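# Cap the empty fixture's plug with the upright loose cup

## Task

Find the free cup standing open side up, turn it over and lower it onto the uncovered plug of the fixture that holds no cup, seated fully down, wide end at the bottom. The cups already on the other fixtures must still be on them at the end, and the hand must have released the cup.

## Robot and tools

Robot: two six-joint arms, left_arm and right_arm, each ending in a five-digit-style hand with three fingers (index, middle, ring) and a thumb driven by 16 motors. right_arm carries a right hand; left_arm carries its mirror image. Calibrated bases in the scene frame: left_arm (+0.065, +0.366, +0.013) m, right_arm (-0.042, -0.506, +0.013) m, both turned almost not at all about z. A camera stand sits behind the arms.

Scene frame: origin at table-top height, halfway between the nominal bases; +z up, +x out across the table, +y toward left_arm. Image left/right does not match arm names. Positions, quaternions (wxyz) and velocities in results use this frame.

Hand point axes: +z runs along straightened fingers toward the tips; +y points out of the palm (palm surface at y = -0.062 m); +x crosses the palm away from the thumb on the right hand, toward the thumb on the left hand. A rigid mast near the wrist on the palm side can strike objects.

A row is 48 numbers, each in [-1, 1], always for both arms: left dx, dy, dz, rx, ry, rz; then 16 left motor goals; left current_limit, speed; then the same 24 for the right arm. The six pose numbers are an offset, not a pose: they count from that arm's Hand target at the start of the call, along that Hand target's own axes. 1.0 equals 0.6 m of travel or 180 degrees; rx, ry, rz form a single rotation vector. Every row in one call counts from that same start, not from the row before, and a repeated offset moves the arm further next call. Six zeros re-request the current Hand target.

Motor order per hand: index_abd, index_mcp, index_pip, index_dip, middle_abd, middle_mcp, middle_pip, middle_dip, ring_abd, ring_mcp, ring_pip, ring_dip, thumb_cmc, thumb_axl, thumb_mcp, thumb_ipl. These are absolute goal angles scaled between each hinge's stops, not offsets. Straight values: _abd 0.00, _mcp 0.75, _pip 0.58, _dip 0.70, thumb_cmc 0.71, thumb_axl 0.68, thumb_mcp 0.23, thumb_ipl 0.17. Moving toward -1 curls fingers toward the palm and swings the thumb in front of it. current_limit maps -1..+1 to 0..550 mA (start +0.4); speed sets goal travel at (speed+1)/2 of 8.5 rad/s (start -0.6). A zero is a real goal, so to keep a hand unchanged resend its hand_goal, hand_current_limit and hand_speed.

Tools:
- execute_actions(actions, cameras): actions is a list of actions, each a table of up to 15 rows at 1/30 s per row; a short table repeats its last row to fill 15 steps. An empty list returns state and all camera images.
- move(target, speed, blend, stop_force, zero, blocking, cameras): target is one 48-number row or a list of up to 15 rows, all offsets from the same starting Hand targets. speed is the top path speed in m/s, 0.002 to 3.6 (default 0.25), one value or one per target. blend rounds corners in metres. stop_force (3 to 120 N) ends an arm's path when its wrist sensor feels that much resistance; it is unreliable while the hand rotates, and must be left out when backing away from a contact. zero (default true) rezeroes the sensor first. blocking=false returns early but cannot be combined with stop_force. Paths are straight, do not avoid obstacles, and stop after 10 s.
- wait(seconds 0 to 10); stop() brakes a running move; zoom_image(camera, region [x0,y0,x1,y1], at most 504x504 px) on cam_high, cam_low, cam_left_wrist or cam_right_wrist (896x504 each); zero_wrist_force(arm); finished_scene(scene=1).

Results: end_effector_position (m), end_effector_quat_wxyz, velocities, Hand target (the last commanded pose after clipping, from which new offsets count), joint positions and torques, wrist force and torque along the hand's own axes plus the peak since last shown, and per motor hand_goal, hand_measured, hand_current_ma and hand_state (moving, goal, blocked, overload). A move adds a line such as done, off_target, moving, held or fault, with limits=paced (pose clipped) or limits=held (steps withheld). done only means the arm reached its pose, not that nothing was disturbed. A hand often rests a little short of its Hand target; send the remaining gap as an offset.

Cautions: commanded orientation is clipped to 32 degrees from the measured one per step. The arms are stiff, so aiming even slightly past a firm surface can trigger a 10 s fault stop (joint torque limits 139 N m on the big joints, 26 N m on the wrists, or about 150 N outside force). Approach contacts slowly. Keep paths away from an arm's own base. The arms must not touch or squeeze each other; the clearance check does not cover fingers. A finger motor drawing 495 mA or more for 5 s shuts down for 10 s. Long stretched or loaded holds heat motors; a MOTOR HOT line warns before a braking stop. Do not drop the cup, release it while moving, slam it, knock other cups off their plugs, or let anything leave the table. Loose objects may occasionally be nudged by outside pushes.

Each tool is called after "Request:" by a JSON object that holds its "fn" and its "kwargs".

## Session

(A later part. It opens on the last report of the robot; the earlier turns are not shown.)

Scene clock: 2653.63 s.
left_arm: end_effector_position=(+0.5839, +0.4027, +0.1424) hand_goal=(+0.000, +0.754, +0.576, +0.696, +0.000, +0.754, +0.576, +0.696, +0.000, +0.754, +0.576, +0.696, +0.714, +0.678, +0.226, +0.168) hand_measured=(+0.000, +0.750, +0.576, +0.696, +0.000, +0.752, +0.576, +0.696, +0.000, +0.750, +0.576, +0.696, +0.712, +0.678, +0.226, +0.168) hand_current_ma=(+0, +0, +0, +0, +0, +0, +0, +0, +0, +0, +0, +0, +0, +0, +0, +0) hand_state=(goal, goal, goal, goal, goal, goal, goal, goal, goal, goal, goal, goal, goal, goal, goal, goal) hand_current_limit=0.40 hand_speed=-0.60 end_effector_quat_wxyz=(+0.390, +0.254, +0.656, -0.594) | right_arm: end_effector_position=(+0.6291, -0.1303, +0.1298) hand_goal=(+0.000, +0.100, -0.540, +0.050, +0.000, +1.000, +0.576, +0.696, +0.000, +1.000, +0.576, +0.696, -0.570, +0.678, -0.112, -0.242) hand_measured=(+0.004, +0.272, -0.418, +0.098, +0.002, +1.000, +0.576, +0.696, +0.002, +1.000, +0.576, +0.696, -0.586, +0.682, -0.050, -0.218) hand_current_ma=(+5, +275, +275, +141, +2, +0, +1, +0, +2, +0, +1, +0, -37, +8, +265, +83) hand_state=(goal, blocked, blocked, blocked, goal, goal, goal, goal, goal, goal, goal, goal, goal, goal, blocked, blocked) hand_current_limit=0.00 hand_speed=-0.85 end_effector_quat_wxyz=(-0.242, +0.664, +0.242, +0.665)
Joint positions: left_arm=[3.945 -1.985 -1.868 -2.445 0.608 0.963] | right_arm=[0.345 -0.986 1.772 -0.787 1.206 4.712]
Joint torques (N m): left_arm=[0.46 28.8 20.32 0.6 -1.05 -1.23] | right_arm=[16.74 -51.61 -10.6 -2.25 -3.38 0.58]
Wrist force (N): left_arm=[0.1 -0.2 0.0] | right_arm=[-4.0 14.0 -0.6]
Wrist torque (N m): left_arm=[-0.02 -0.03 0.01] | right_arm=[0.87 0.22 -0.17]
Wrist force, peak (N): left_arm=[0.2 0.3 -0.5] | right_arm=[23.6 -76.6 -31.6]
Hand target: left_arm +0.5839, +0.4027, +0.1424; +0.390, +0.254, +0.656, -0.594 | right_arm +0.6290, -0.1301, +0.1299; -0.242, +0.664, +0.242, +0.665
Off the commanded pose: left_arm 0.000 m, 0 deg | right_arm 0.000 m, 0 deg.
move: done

Request:
{"fn": "move", "kwargs": {"target": [0,0,0,0,0,0, 0,0.754,0.576,0.696,0,0.754,0.576,0.696,0,0.754,0.576,0.696,0.714,0.678,0.226,0.168,0.40,-0.60, 0,0,0,0,0,0, 0,0.33,-0.25,0.25,0,1,0.576,0.696,0,1,0.576,0.696,-0.571,0.678,0.08,-0.1,0.0,-0.93], "speed": 0.02, "cameras": ["cam_high","cam_low","cam_right_wrist"]}}

Request:
{"fn": "zoom_image", "kwargs": {"camera": "cam_low", "region": [230, 230, 370, 370]}}

Request:
{"fn": "zoom_image", "kwargs": {"camera": "cam_high", "region": [350, 150, 470, 270]}}

Scene clock: 2666.00 s.
left_arm: end_effector_position=(+0.5839, +0.4027, +0.1424) hand_goal=(+0.000, +0.754, +0.576, +0.696, +0.000, +0.754, +0.576, +0.696, +0.000, +0.754, +0.576, +0.696, +0.714, +0.678, +0.226, +0.168) hand_measured=(+0.000, +0.750, +0.576, +0.696, +0.000, +0.752, +0.576, +0.696, +0.000, +0.750, +0.576, +0.696, +0.712, +0.678, +0.226, +0.168) hand_current_ma=(+0, +0, +0, +0, +0, +0, +0, +0, +0, +0, +0, +0, +0, +0, +0, +0) hand_state=(goal, goal, goal, goal, goal, goal, goal, goal, goal, goal, goal, goal, goal, goal, goal, goal) hand_current_limit=0.40 hand_speed=-0.60 end_effector_quat_wxyz=(+0.390, +0.254, +0.656, -0.594) | right_arm: end_effector_position=(+0.6290, -0.1301, +0.1299) hand_goal=(+0.000, +0.330, -0.250, +0.250, +0.000, +1.000, +0.576, +0.696, +0.000, +1.000, +0.576, +0.696, -0.570, +0.678, +0.080, -0.100) hand_measured=(+0.004, +0.328, -0.254, +0.248, +0.002, +1.000, +0.576, +0.696, +0.002, +1.000, +0.576, +0.696, -0.564, +0.684, +0.078, -0.102) hand_current_ma=(+5, -4, -4, -4, +2, +0, +1, +0, +2, +0, +1, +0, +10, +11, -3, -3) hand_state=(goal, goal, goal, goal, goal, goal, goal, goal, goal, goal, goal, goal, goal, goal, goal, goal) hand_current_limit=0.00 hand_speed=-0.93 end_effector_quat_wxyz=(-0.242, +0.664, +0.242, +0.665)
Joint positions: left_arm=[3.945 -1.985 -1.868 -2.445 0.608 0.963] | right_arm=[0.345 -0.986 1.772 -0.787 1.205 4.712]
Joint torques (N m): left_arm=[0.33 28.92 19.83 0.75 -1.06 -1.25] | right_arm=[-7.34 -46.39 -15.49 -0.6 1.46 1.12]
Wrist force (N): left_arm=[0.0 -0.3 -0.1] | right_arm=[-1.1 0.5 0.9]
Wrist torque (N m): left_arm=[-0.02 -0.02 0.01] | right_arm=[0.02 0.16 0.12]
Wrist force, peak (N): left_arm=[-0.3 0.1 -0.6] | right_arm=[-4.8 17.6 -0.2]
Hand target: left_arm +0.5839, +0.4027, +0.1424; +0.390, +0.254, +0.656, -0.594 | right_arm +0.6290, -0.1301, +0.1299; -0.242, +0.664, +0.242, +0.665
Off the commanded pose: left_arm 0.000 m, 0 deg | right_arm 0.000 m, 0 deg.
move: done
Images, in order (width x height): cam_high 896x504, cam_low 896x504, cam_right_wrist 896x504.

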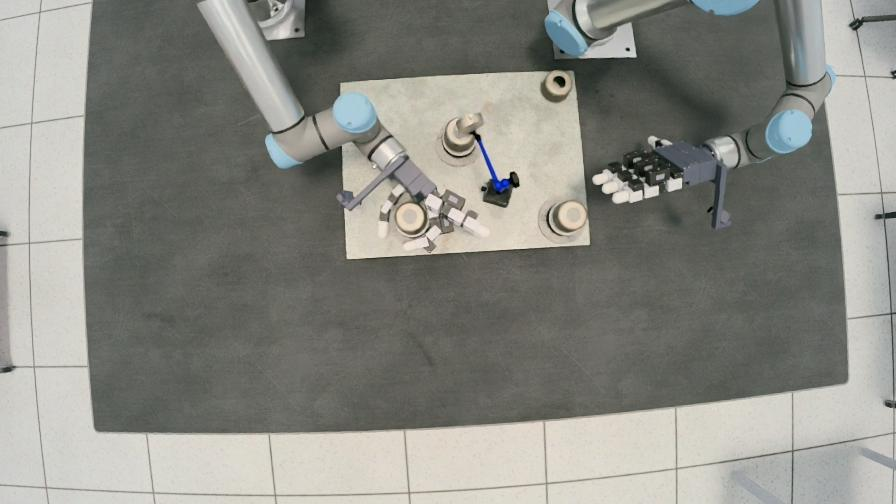

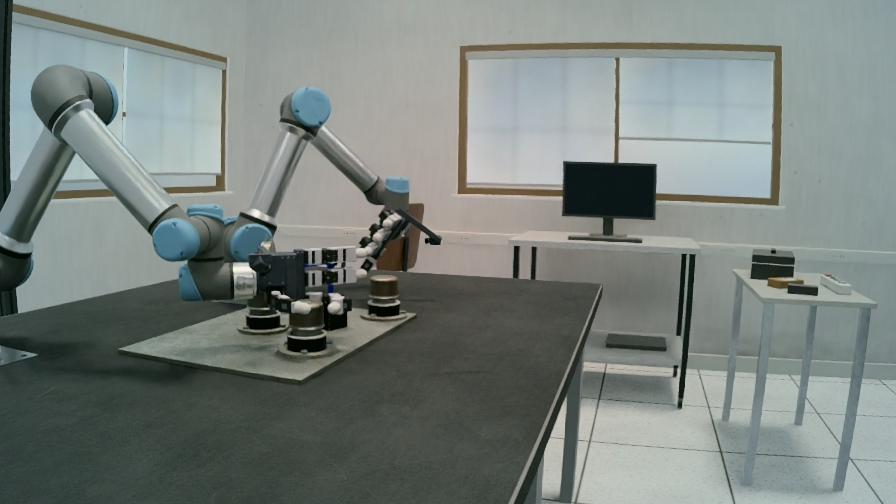

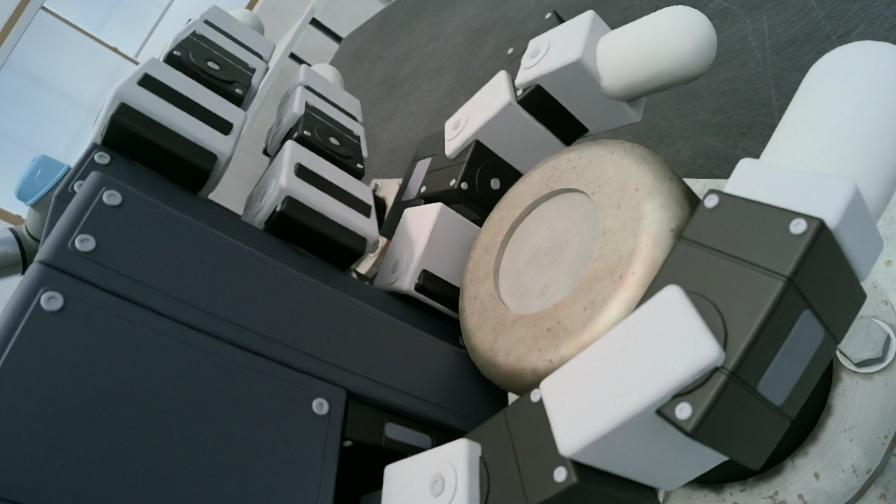

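Scaled by 3.600 from the camera's 896x504 image, which has a finer 1280x720 frame.

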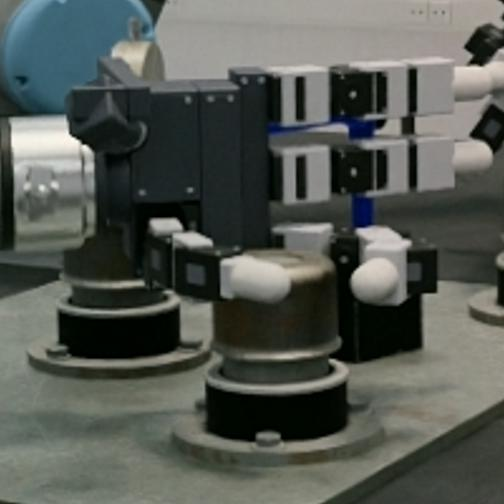

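Scaled by 4.200 from the camera's 896x504 image, which has a finer 1280x720 frame.

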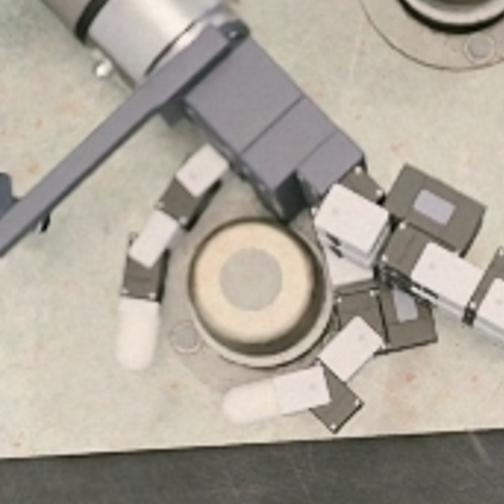

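Request:
{"fn": "move", "kwargs": {"target": [[0,0,0,0,0,0, 0,0.754,0.576,0.696,0,0.754,0.576,0.696,0,0.754,0.576,0.696,0.714,0.678,0.226,0.168,0.40,-0.60, 0,0,0,0,0,0, 0,0.479,0.095,0.551,0,1,0.576,0.696,0,1,0.576,0.696,-0.571,0.678,0.226,0.168,0.0,-0.85],[0,0,0,0,0,0, 0,0.754,0.576,0.696,0,0.754,0.576,0.696,0,0.754,0.576,0.696,0.714,0.678,0.226,0.168,0.40,-0.60, 0,-0.013,0.005,0,0,0, 0,0.479,0.095,0.551,0,1,0.576,0.696,0,1,0.576,0.696,-0.571,0.678,0.226,0.168,0.0,-0.85],[0,0,0,0,0,0, 0,0.754,0.576,0.696,0,0.754,0.576,0.696,0,0.754,0.576,0.696,0.714,0.678,0.226,0.168,0.40,-0.60, 0.25,-0.013,0.005,0,0,0, 0,0.479,0.095,0.551,0,1,0.576,0.696,0,1,0.576,0.696,-0.571,0.678,0.226,0.168,0.0,-0.85]], "speed": [0.02,0.02,0.1], "blend": [0,0.002,0], "cameras": ["cam_high","cam_low","cam_right_wrist"]}}

Request:
{"fn": "zoom_image", "kwargs": {"camera": "cam_low", "region": [230, 250, 350, 370]}}

Request:
{"fn": "zoom_image", "kwargs": {"camera": "cam_high", "region": [380, 185, 450, 250]}}

Request:
{"fn": "zoom_image", "kwargs": {"camera": "cam_low", "region": [340, 250, 430, 340]}}

Scene clock: 2686.50 s.
left_arm: end_effector_position=(+0.5839, +0.4027, +0.1424) hand_goal=(+0.000, +0.754, +0.576, +0.696, +0.000, +0.754, +0.576, +0.696, +0.000, +0.754, +0.576, +0.696, +0.714, +0.678, +0.226, +0.168) hand_measured=(+0.000, +0.750, +0.576, +0.696, +0.000, +0.752, +0.576, +0.696, +0.000, +0.750, +0.576, +0.696, +0.712, +0.678, +0.226, +0.168) hand_current_ma=(+0, +0, +0, +0, +0, +0, +0, +0, +0, +0, +0, +0, +0, +0, +0, +0) hand_state=(goal, goal, goal, goal, goal, goal, goal, goal, goal, goal, goal, goal, goal, goal, goal, goal) hand_current_limit=0.40 hand_speed=-0.60 end_effector_quat_wxyz=(+0.390, +0.254, +0.656, -0.594) | right_arm: end_effector_position=(+0.6261, -0.1222, +0.2799) hand_goal=(+0.000, +0.480, +0.096, +0.552, +0.000, +1.000, +0.576, +0.696, +0.000, +1.000, +0.576, +0.696, -0.570, +0.678, +0.226, +0.168) hand_measured=(+0.004, +0.478, +0.094, +0.550, +0.002, +1.000, +0.576, +0.696, +0.002, +1.000, +0.576, +0.696, -0.562, +0.680, +0.224, +0.166) hand_current_ma=(+5, -3, -4, -4, +2, +0, +1, +0, +2, +0, +1, +0, +13, +4, -3, -3) hand_state=(goal, goal, goal, goal, goal, goal, goal, goal, goal, goal, goal, goal, goal, goal, goal, goal) hand_current_limit=0.00 hand_speed=-0.85 end_effector_quat_wxyz=(-0.242, +0.664, +0.242, +0.665)
Joint positions: left_arm=[3.945 -1.985 -1.868 -2.445 0.608 0.963] | right_arm=[0.362 -1.187 1.628 -0.442 1.222 4.712]
Joint torques (N m): left_arm=[0.63 28.1 19.82 0.79 -1.14 -1.2] | right_arm=[6.36 -33.97 -15.8 -1.19 1.37 -0.31]
Wrist force (N): left_arm=[0.2 0.2 -0.4] | right_arm=[-1.0 0.6 0.7]
Wrist torque (N m): left_arm=[0.08 -0.05 0.01] | right_arm=[0.05 0.12 0.10]
Wrist force, peak (N): left_arm=[0.3 -0.1 -0.6] | right_arm=[-2.5 0.2 0.9]
Hand target: left_arm +0.5839, +0.4027, +0.1424; +0.390, +0.254, +0.656, -0.594 | right_arm +0.6261, -0.1222, +0.2799; -0.242, +0.664, +0.242, +0.665
Off the commanded pose: left_arm 0.000 m, 0 deg | right_arm 0.000 m, 0 deg.
move: done
Images, in order (width x height): cam_high 896x504, cam_low 896x504, cam_right_wrist 896x504.

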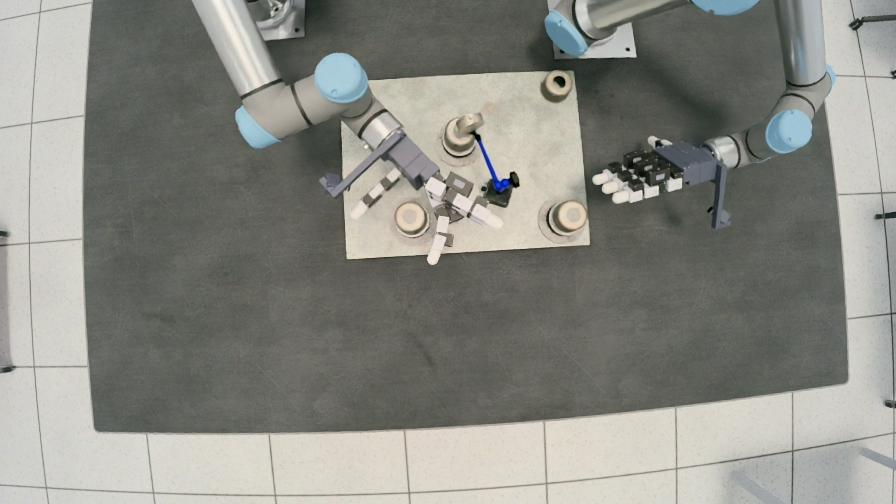

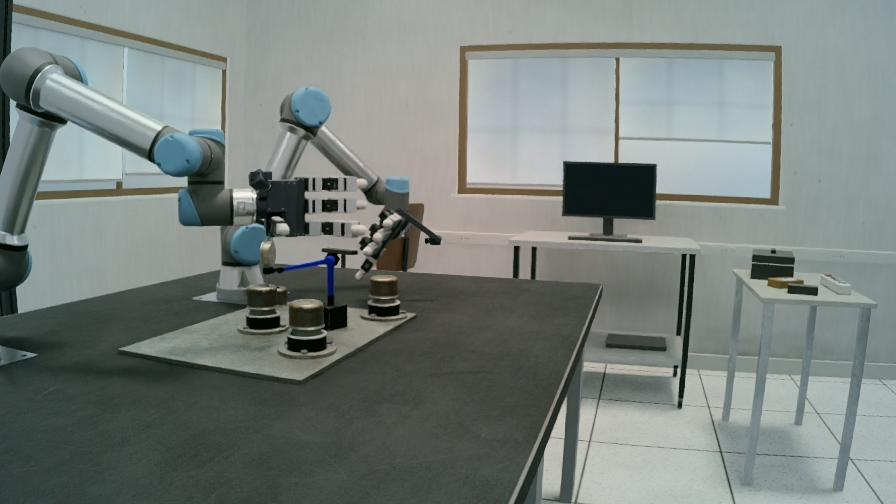

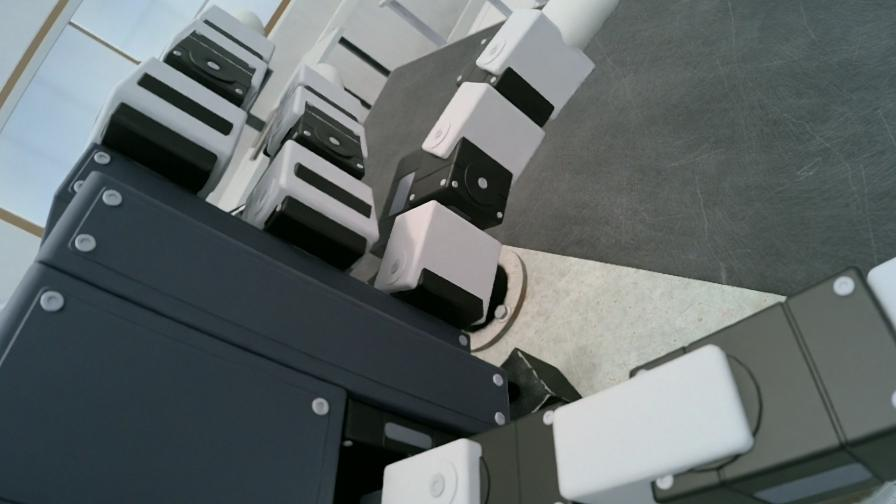

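Scaled by 4.200 from the camera's 896x504 image, which has a finer 1280x720 frame.

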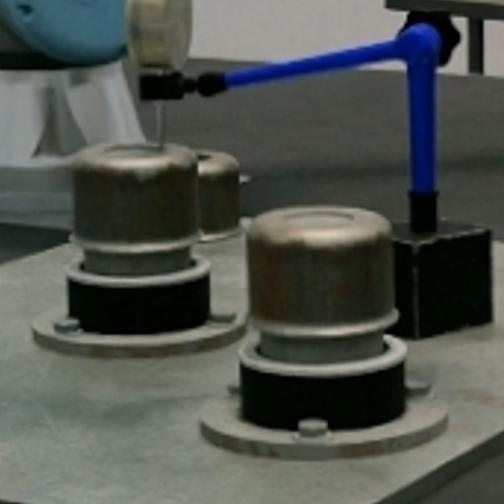

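Scaled by 7.200 from the camera's 896x504 image, which has a finer 1280x720 frame.

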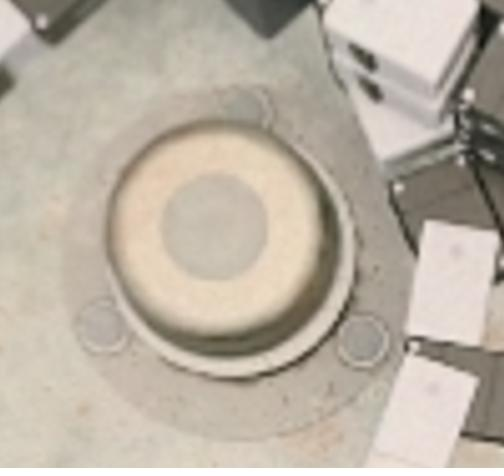

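Scaled by 5.600 from the camera's 896x504 image, which has a finer 1280x720 frame.

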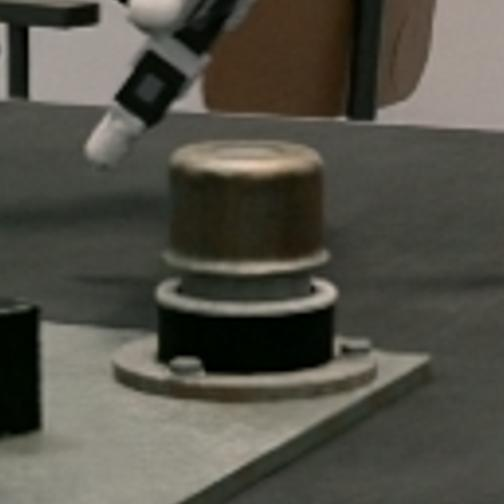

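Request:
{"fn": "zoom_image", "kwargs": {"camera": "cam_low", "region": [275, 290, 340, 360]}}

Request:
{"fn": "zoom_image", "kwargs": {"camera": "cam_low", "region": [235, 275, 300, 345]}}

Scaled by 7.200 from the camera's 896x504 image, which has a finer 1280x720 frame.

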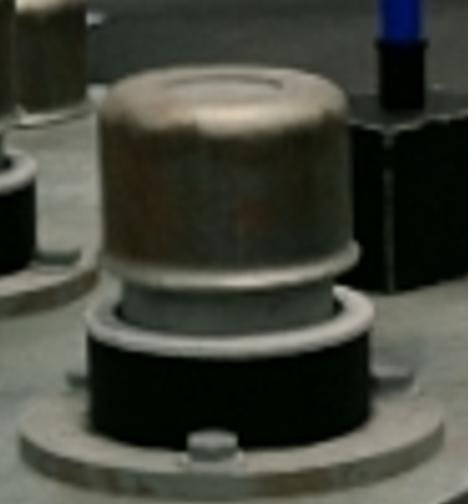

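Scaled by 7.200 from the camera's 896x504 image, which has a finer 1280x720 frame.

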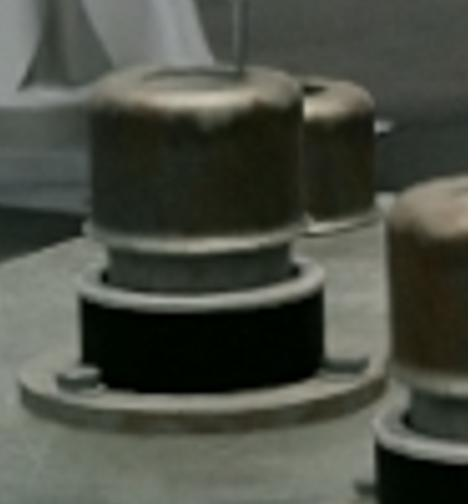

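Request:
{"fn": "move", "kwargs": {"target": [[0,0,0,0,0,0, 0,0.754,0.576,0.696,0,0.754,0.576,0.696,0,0.754,0.576,0.696,0.714,0.678,0.226,0.168,0.40,-0.60, 0,0.1255,0.0655,0,0,0, 0,0.754,0.576,0.696,0,0.9,0.576,0.696,0,0.9,0.576,0.696,-0.571,0.678,0.226,0.168,0.0,-0.75],[0,0,0,0,0,0, 0,0.754,0.576,0.696,0,0.754,0.576,0.696,0,0.754,0.576,0.696,0.714,0.678,0.226,0.168,0.40,-0.60, -0.165,0.1255,0.0655,0,0,0, 0,0.754,0.576,0.696,0,0.9,0.576,0.696,0,0.9,0.576,0.696,-0.571,0.678,0.226,0.168,0.0,-0.75]], "speed": 0.15, "blend": [0.02,0], "cameras": ["cam_high","cam_low"]}}

Request:
{"fn": "zoom_image", "kwargs": {"camera": "cam_low", "region": [230, 220, 370, 360]}}

Request:
{"fn": "zoom_image", "kwargs": {"camera": "cam_high", "region": [370, 160, 490, 280]}}

Scene clock: 2735.33 s.
left_arm: end_effector_position=(+0.5839, +0.4027, +0.1424) hand_goal=(+0.000, +0.754, +0.576, +0.696, +0.000, +0.754, +0.576, +0.696, +0.000, +0.754, +0.576, +0.696, +0.714, +0.678, +0.226, +0.168) hand_measured=(+0.000, +0.750, +0.576, +0.696, +0.000, +0.752, +0.576, +0.696, +0.000, +0.750, +0.576, +0.696, +0.712, +0.678, +0.226, +0.168) hand_current_ma=(+0, +0, +0, +0, +0, +0, +0, +0, +0, +0, +0, +0, +0, +0, +0, +0) hand_state=(goal, goal, goal, goal, goal, goal, goal, goal, goal, goal, goal, goal, goal, goal, goal, goal) hand_current_limit=0.40 hand_speed=-0.60 end_effector_quat_wxyz=(+0.390, +0.254, +0.656, -0.594) | right_arm: end_effector_position=(+0.7047, -0.1546, +0.1810) hand_goal=(+0.000, +0.754, +0.576, +0.696, +0.000, +0.900, +0.576, +0.696, +0.000, +0.900, +0.576, +0.696, -0.570, +0.678, +0.226, +0.168) hand_measured=(+0.004, +0.752, +0.574, +0.694, +0.002, +0.902, +0.576, +0.696, +0.002, +0.902, +0.576, +0.696, -0.562, +0.680, +0.224, +0.166) hand_current_ma=(+5, -3, -4, -4, +2, +2, +1, +0, +2, +3, +1, +0, +14, +4, -3, -3) hand_state=(goal, goal, goal, goal, goal, goal, goal, goal, goal, goal, goal, goal, goal, goal, goal, goal) hand_current_limit=0.00 hand_speed=-0.75 end_effector_quat_wxyz=(-0.242, +0.664, +0.242, +0.665)
Joint positions: left_arm=[3.945 -1.985 -1.868 -2.445 0.608 0.963] | right_arm=[0.262 -0.964 1.563 -0.6 1.122 4.712]
Joint torques (N m): left_arm=[0.72 28.53 19.65 0.86 -1.12 -1.22] | right_arm=[8.75 -45.48 -25.21 -2.39 1.49 1.27]
Wrist force (N): left_arm=[0.0 0.2 -0.4] | right_arm=[-1.1 0.3 0.8]
Wrist torque (N m): left_arm=[0.06 -0.02 0.00] | right_arm=[0.02 0.13 0.06]
Wrist force, peak (N): left_arm=[-0.2 0.2 -0.6] | right_arm=[-2.6 0.2 0.9]
Hand target: left_arm +0.5839, +0.4027, +0.1424; +0.390, +0.254, +0.656, -0.594 | right_arm +0.7047, -0.1546, +0.1810; -0.242, +0.664, +0.242, +0.665
Off the commanded pose: left_arm 0.000 m, 0 deg | right_arm 0.000 m, 0 deg.
move: done
Images, in order (width x height): cam_high 896x504, cam_low 896x504.

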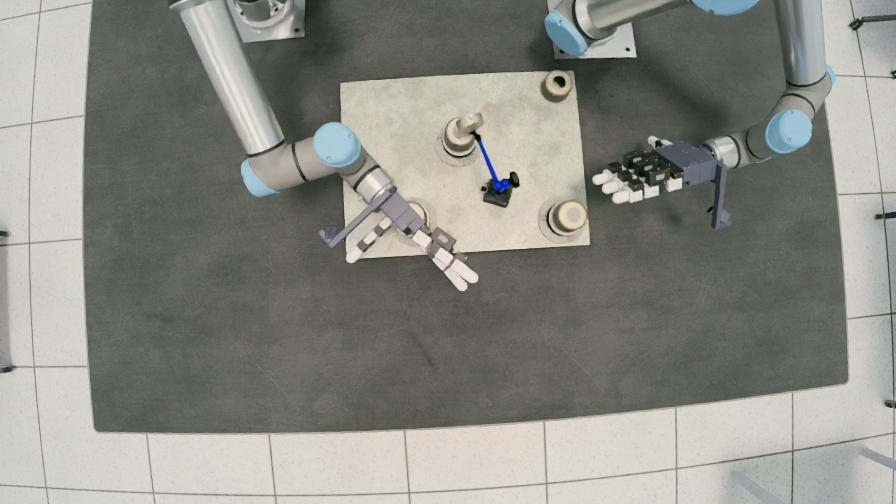

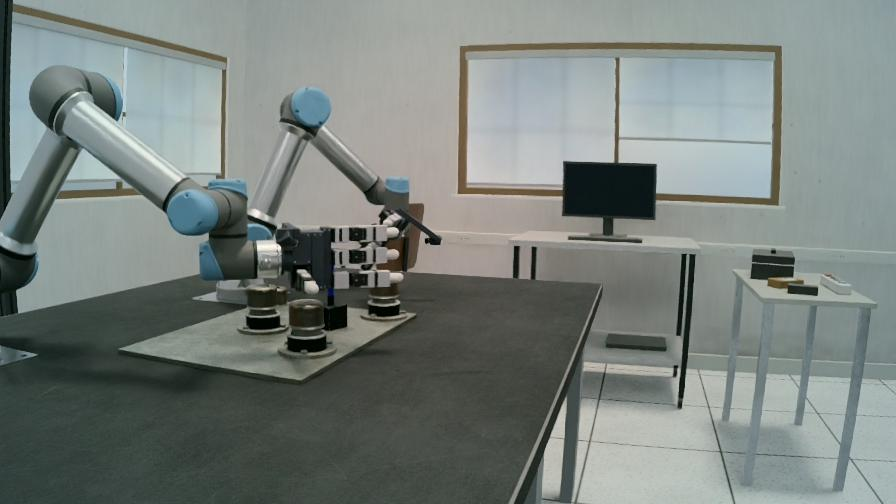

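Scaled by 3.600 from the camera's 896x504 image, which has a finer 1280x720 frame.

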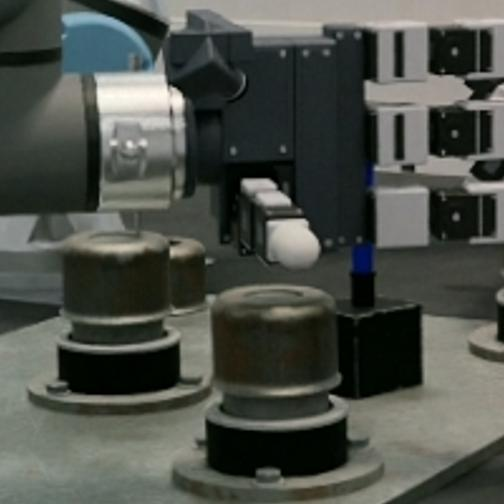

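Scaled by 4.200 from the camera's 896x504 image, which has a finer 1280x720 frame.

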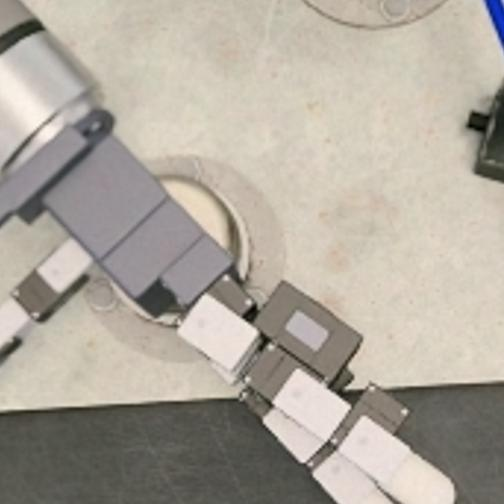

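Request:
{"fn": "move", "kwargs": {"target": [0,0,0,0,0,0, 0,0.754,0.576,0.696,0,0.754,0.576,0.696,0,0.754,0.576,0.696,0.714,0.678,0.226,0.168,0.40,-0.60, -0.05,0,0,0,0,0, 0,0.754,0.576,0.696,0,0.9,0.576,0.696,0,0.9,0.576,0.696,-0.571,0.678,0.226,0.168,0.0,-0.75], "speed": 0.006, "stop_force": 8, "cameras": ["cam_high","cam_low"]}}

Request:
{"fn": "zoom_image", "kwargs": {"camera": "cam_low", "region": [260, 270, 350, 360]}}

Scene clock: 2751.17 s.
left_arm: end_effector_position=(+0.5839, +0.4027, +0.1424) hand_goal=(+0.000, +0.754, +0.576, +0.696, +0.000, +0.754, +0.576, +0.696, +0.000, +0.754, +0.576, +0.696, +0.714, +0.678, +0.226, +0.168) hand_measured=(+0.000, +0.750, +0.576, +0.696, +0.000, +0.752, +0.576, +0.696, +0.000, +0.750, +0.576, +0.696, +0.712, +0.678, +0.226, +0.168) hand_current_ma=(+0, +0, +0, +0, +0, +0, +0, +0, +0, +0, +0, +0, +0, +0, +0, +0) hand_state=(goal, goal, goal, goal, goal, goal, goal, goal, goal, goal, goal, goal, goal, goal, goal, goal) hand_current_limit=0.40 hand_speed=-0.60 end_effector_quat_wxyz=(+0.390, +0.254, +0.656, -0.594) | right_arm: end_effector_position=(+0.7048, -0.1546, +0.1533) hand_goal=(+0.000, +0.754, +0.576, +0.696, +0.000, +0.900, +0.576, +0.696, +0.000, +0.900, +0.576, +0.696, -0.570, +0.678, +0.226, +0.168) hand_measured=(+0.004, +0.752, +0.574, +0.694, +0.002, +0.902, +0.576, +0.696, +0.002, +0.902, +0.576, +0.696, -0.562, +0.680, +0.224, +0.166) hand_current_ma=(+5, -3, -4, -4, +2, +2, +1, +0, +2, +3, +1, +0, +14, +4, -3, -3) hand_state=(goal, goal, goal, goal, goal, goal, goal, goal, goal, goal, goal, goal, goal, goal, goal, goal) hand_current_limit=0.00 hand_speed=-0.75 end_effector_quat_wxyz=(-0.242, +0.664, +0.242, +0.665)
Joint positions: left_arm=[3.945 -1.985 -1.868 -2.445 0.608 0.963] | right_arm=[0.261 -0.926 1.582 -0.658 1.122 4.712]
Joint torques (N m): left_arm=[0.57 28.39 19.78 0.74 -1.06 -1.32] | right_arm=[-6.23 -46 -20.44 1.4 -0.95 0.8]
Wrist force (N): left_arm=[-0.1 0.2 -0.4] | right_arm=[10.5 1.6 3.2]
Wrist torque (N m): left_arm=[0.07 -0.02 0.00] | right_arm=[-0.10 -0.37 1.04]
Wrist force, peak (N): left_arm=[0.3 0.5 -0.5] | right_arm=[13.5 -0.9 -2.0]
Hand target: left_arm +0.5839, +0.4027, +0.1424; +0.390, +0.254, +0.656, -0.594 | right_arm +0.7048, -0.1546, +0.1533; -0.242, +0.664, +0.242, +0.665 (not the last commanded pose)
Off the commanded pose: left_arm 0.000 m, 0 deg | right_arm 0.002 m, 0 deg.
move: contact (right_arm)
Images, in order (width x height): cam_high 896x504, cam_low 896x504.

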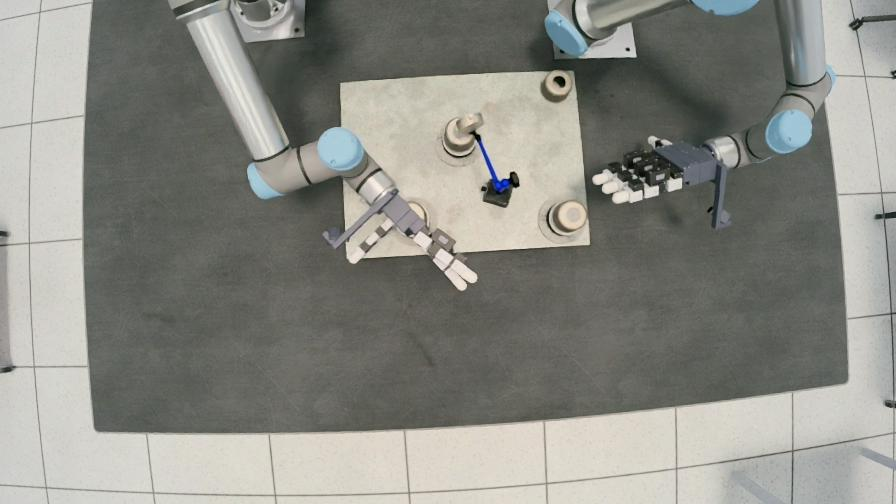

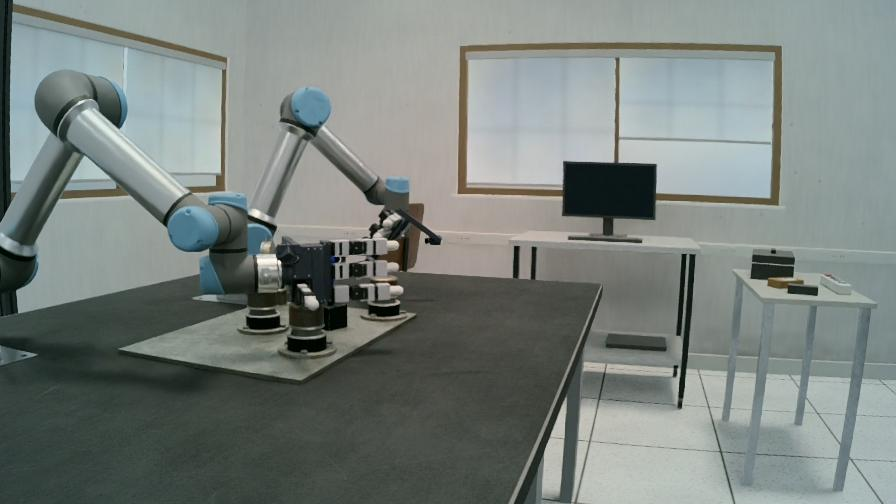

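Scaled by 5.600 from the camera's 896x504 image, which has a finer 1280x720 frame.

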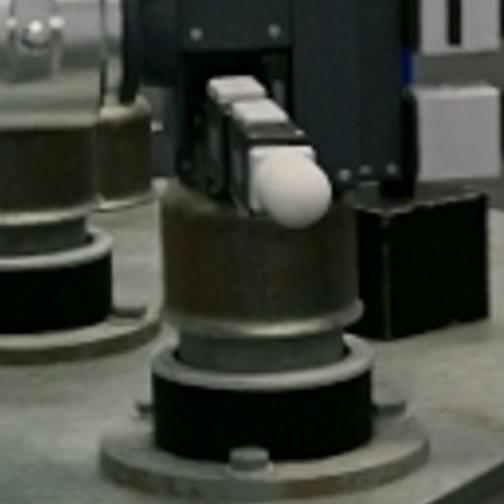

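Request:
{"fn": "move", "kwargs": {"target": [0,0,0,0,0,0, 0,0.754,0.576,0.696,0,0.754,0.576,0.696,0,0.754,0.576,0.696,0.714,0.678,0.226,0.168,0.40,-0.60, -0.02,0,0,0,0,0, 0,0.754,0.576,0.696,0,0.9,0.576,0.696,0,0.9,0.576,0.696,-0.571,0.678,0.226,0.168,0.0,-0.75], "speed": 0.005, "stop_force": 16, "cameras": ["cam_high","cam_low"]}}

Request:
{"fn": "zoom_image", "kwargs": {"camera": "cam_low", "region": [260, 270, 350, 360]}}

Scene clock: 2777.07 s.
left_arm: end_effector_position=(+0.5839, +0.4027, +0.1424) hand_goal=(+0.000, +0.754, +0.576, +0.696, +0.000, +0.754, +0.576, +0.696, +0.000, +0.754, +0.576, +0.696, +0.714, +0.678, +0.226, +0.168) hand_measured=(+0.000, +0.750, +0.576, +0.696, +0.000, +0.752, +0.576, +0.696, +0.000, +0.750, +0.576, +0.696, +0.712, +0.678, +0.226, +0.168) hand_current_ma=(+0, +0, +0, +0, +0, +0, +0, +0, +0, +0, +0, +0, +0, +0, +0, +0) hand_state=(goal, goal, goal, goal, goal, goal, goal, goal, goal, goal, goal, goal, goal, goal, goal, goal) hand_current_limit=0.40 hand_speed=-0.60 end_effector_quat_wxyz=(+0.390, +0.254, +0.656, -0.594) | right_arm: end_effector_position=(+0.7049, -0.1546, +0.1530) hand_goal=(+0.000, +0.754, +0.576, +0.696, +0.000, +0.900, +0.576, +0.696, +0.000, +0.900, +0.576, +0.696, -0.570, +0.678, +0.226, +0.168) hand_measured=(+0.004, +0.752, +0.574, +0.694, +0.002, +0.902, +0.576, +0.696, +0.002, +0.902, +0.576, +0.696, -0.562, +0.680, +0.224, +0.166) hand_current_ma=(+5, -3, -4, -4, +2, +2, +1, +0, +2, +3, +1, +0, +14, +4, -3, -3) hand_state=(goal, goal, goal, goal, goal, goal, goal, goal, goal, goal, goal, goal, goal, goal, goal, goal) hand_current_limit=0.00 hand_speed=-0.75 end_effector_quat_wxyz=(-0.242, +0.664, +0.242, +0.665)
Joint positions: left_arm=[3.945 -1.985 -1.868 -2.445 0.608 0.963] | right_arm=[0.261 -0.925 1.582 -0.659 1.122 4.712]
Joint torques (N m): left_arm=[0.3 28.37 19.4 0.83 -1.07 -1.29] | right_arm=[-5.12 -30.9 -10.87 4.6 -0.82 0.6]
Wrist force (N): left_arm=[0.1 0.1 -0.2] | right_arm=[27.4 1.6 7.6]
Wrist torque (N m): left_arm=[0.04 -0.04 0.01] | right_arm=[-0.51 -1.19 2.63]
Wrist force, peak (N): left_arm=[0.1 0.2 -0.6] | right_arm=[32.7 -2.2 -5.0]
Hand target: left_arm +0.5839, +0.4027, +0.1424; +0.390, +0.254, +0.656, -0.594 | right_arm +0.7049, -0.1546, +0.1530; -0.242, +0.664, +0.242, +0.665 (not the last commanded pose)
Off the commanded pose: left_arm 0.000 m, 0 deg | right_arm 0.012 m, 0 deg.
move: contact (right_arm)
Images, in order (width x height): cam_high 896x504, cam_low 896x504.

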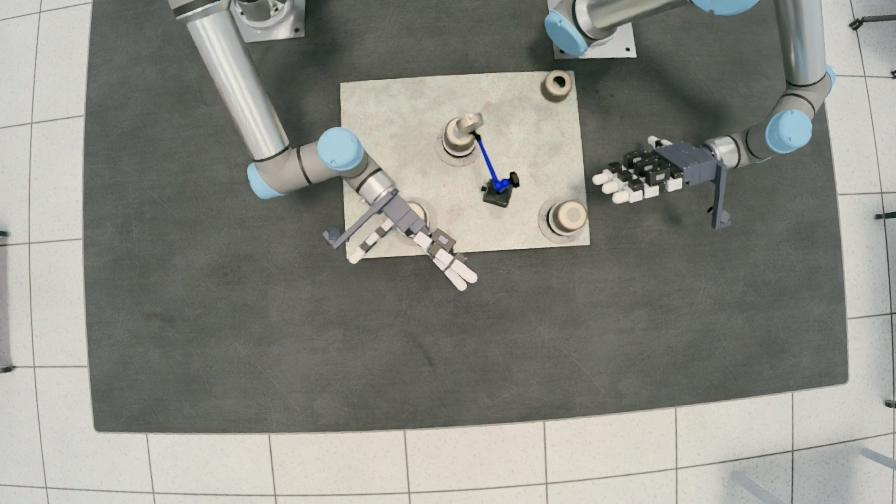

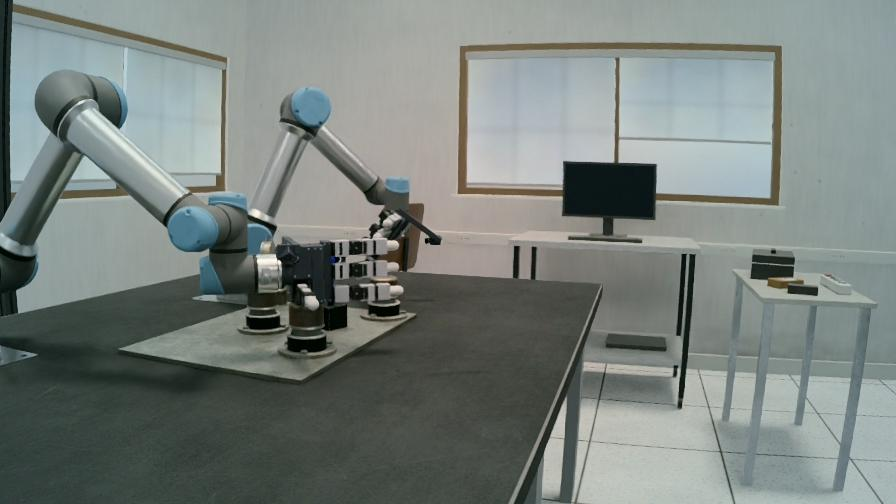

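Scaled by 5.600 from the camera's 896x504 image, which has a finer 1280x720 frame.

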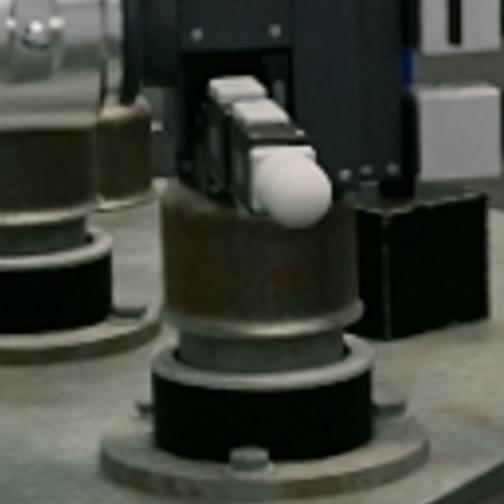

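Request:
{"fn": "move", "kwargs": {"target": [0,0,0,0,0,0, 0,0.754,0.576,0.696,0,0.754,0.576,0.696,0,0.754,0.576,0.696,0.714,0.678,0.226,0.168,0.40,-0.60, 0.15,0,0,0,0,0, 0,0.754,0.576,0.696,0,0.9,0.576,0.696,0,0.9,0.576,0.696,-0.571,0.678,0.226,0.168,0.0,-0.75], "speed": 0.1, "cameras": ["cam_high","cam_low"]}}

Request:
{"fn": "zoom_image", "kwargs": {"camera": "cam_low", "region": [230, 260, 420, 370]}}

Scene clock: 2792.17 s.
left_arm: end_effector_position=(+0.5839, +0.4027, +0.1424) hand_goal=(+0.000, +0.754, +0.576, +0.696, +0.000, +0.754, +0.576, +0.696, +0.000, +0.754, +0.576, +0.696, +0.714, +0.678, +0.226, +0.168) hand_measured=(+0.000, +0.750, +0.576, +0.696, +0.000, +0.752, +0.576, +0.696, +0.000, +0.750, +0.576, +0.696, +0.712, +0.678, +0.226, +0.168) hand_current_ma=(+0, +0, +0, +0, +0, +0, +0, +0, +0, +0, +0, +0, +0, +0, +0, +0) hand_state=(goal, goal, goal, goal, goal, goal, goal, goal, goal, goal, goal, goal, goal, goal, goal, goal) hand_current_limit=0.40 hand_speed=-0.60 end_effector_quat_wxyz=(+0.390, +0.254, +0.656, -0.594) | right_arm: end_effector_position=(+0.7047, -0.1546, +0.2431) hand_goal=(+0.000, +0.754, +0.576, +0.696, +0.000, +0.900, +0.576, +0.696, +0.000, +0.900, +0.576, +0.696, -0.570, +0.678, +0.226, +0.168) hand_measured=(+0.004, +0.752, +0.574, +0.694, +0.002, +0.902, +0.576, +0.696, +0.002, +0.902, +0.576, +0.696, -0.562, +0.680, +0.224, +0.166) hand_current_ma=(+5, -3, -4, -4, +3, +2, +1, +0, +2, +3, +1, +0, +15, +4, -3, -3) hand_state=(goal, goal, goal, goal, goal, goal, goal, goal, goal, goal, goal, goal, goal, goal, goal, goal) hand_current_limit=0.00 hand_speed=-0.75 end_effector_quat_wxyz=(-0.242, +0.664, +0.242, +0.665)
Joint positions: left_arm=[3.945 -1.985 -1.868 -2.445 0.608 0.963] | right_arm=[0.262 -1.038 1.505 -0.468 1.122 4.712]
Joint torques (N m): left_arm=[0.11 28.61 19.85 0.74 -1.23 -1.27] | right_arm=[9.42 -41.05 -15.39 -1.69 1.57 -0.57]
Wrist force (N): left_arm=[0.0 0.0 -0.2] | right_arm=[-1.2 0.8 0.8]
Wrist torque (N m): left_arm=[0.02 -0.01 -0.01] | right_arm=[0.06 0.14 0.06]
Wrist force, peak (N): left_arm=[0.2 0.3 -0.5] | right_arm=[27.3 1.9 7.9]
Hand target: left_arm +0.5839, +0.4027, +0.1424; +0.390, +0.254, +0.656, -0.594 | right_arm +0.7047, -0.1546, +0.2430; -0.242, +0.664, +0.242, +0.665
Off the commanded pose: left_arm 0.000 m, 0 deg | right_arm 0.000 m, 0 deg.
move: done
Images, in order (width x height): cam_high 896x504, cam_low 896x504.

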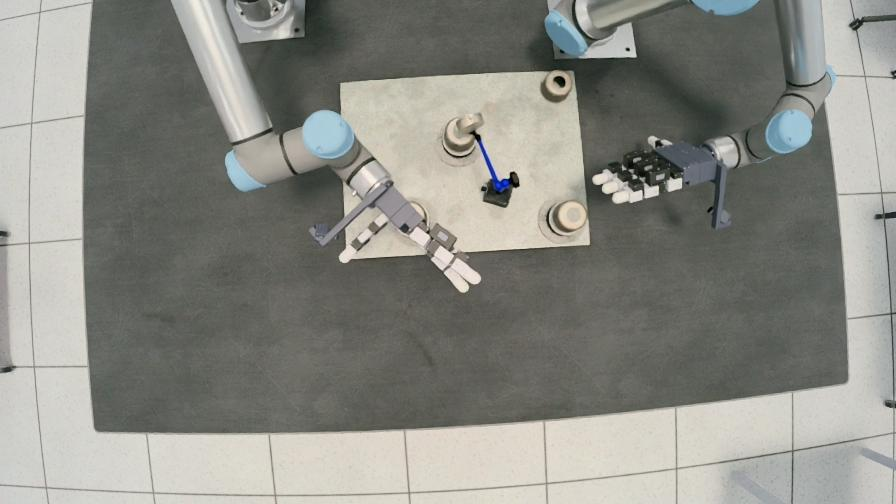

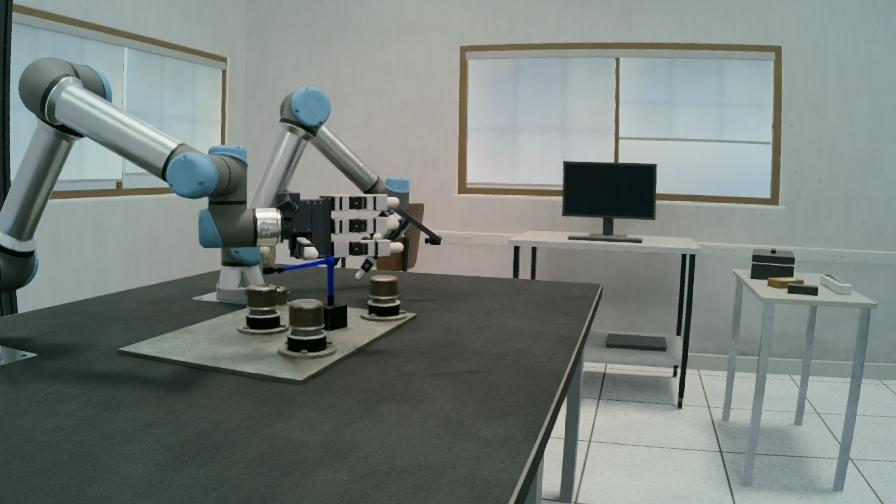

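Scaled by 2.653 from the camera's 896x504 image, which has a finer 1280x720 frame.

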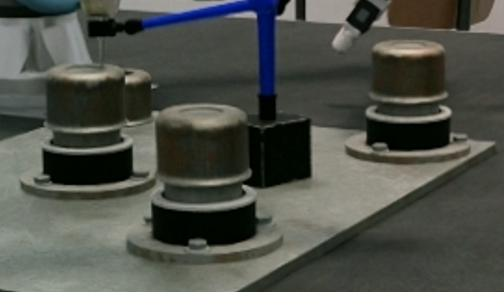

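Request:
{"fn": "zoom_image", "kwargs": {"camera": "cam_low", "region": [280, 295, 335, 350]}}

Request:
{"fn": "zoom_image", "kwargs": {"camera": "cam_low", "region": [238, 280, 293, 335]}}

Request:
{"fn": "zoom_image", "kwargs": {"camera": "cam_low", "region": [356, 270, 411, 325]}}

Scaled by 9.164 from the camera's 896x504 image, which has a finer 1280x720 frame.

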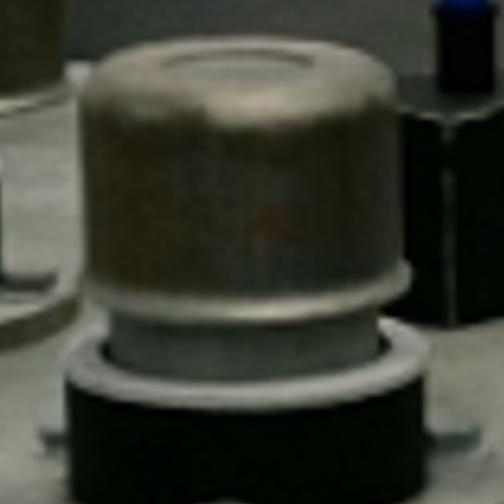

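Scaled by 9.164 from the camera's 896x504 image, which has a finer 1280x720 frame.

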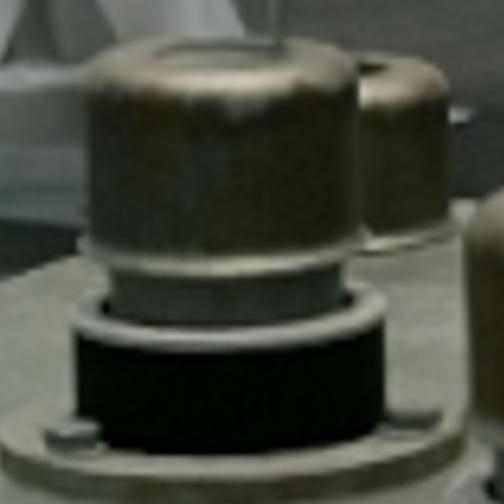

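Scaled by 9.164 from the camera's 896x504 image, which has a finer 1280x720 frame.

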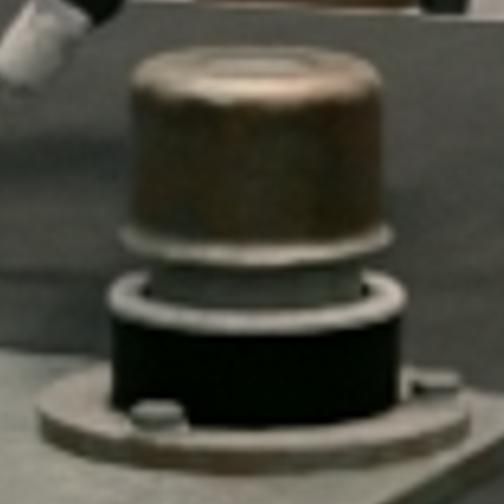

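Request:
{"fn": "finished_scene", "kwargs": {}}

The scene is finished: the task was done.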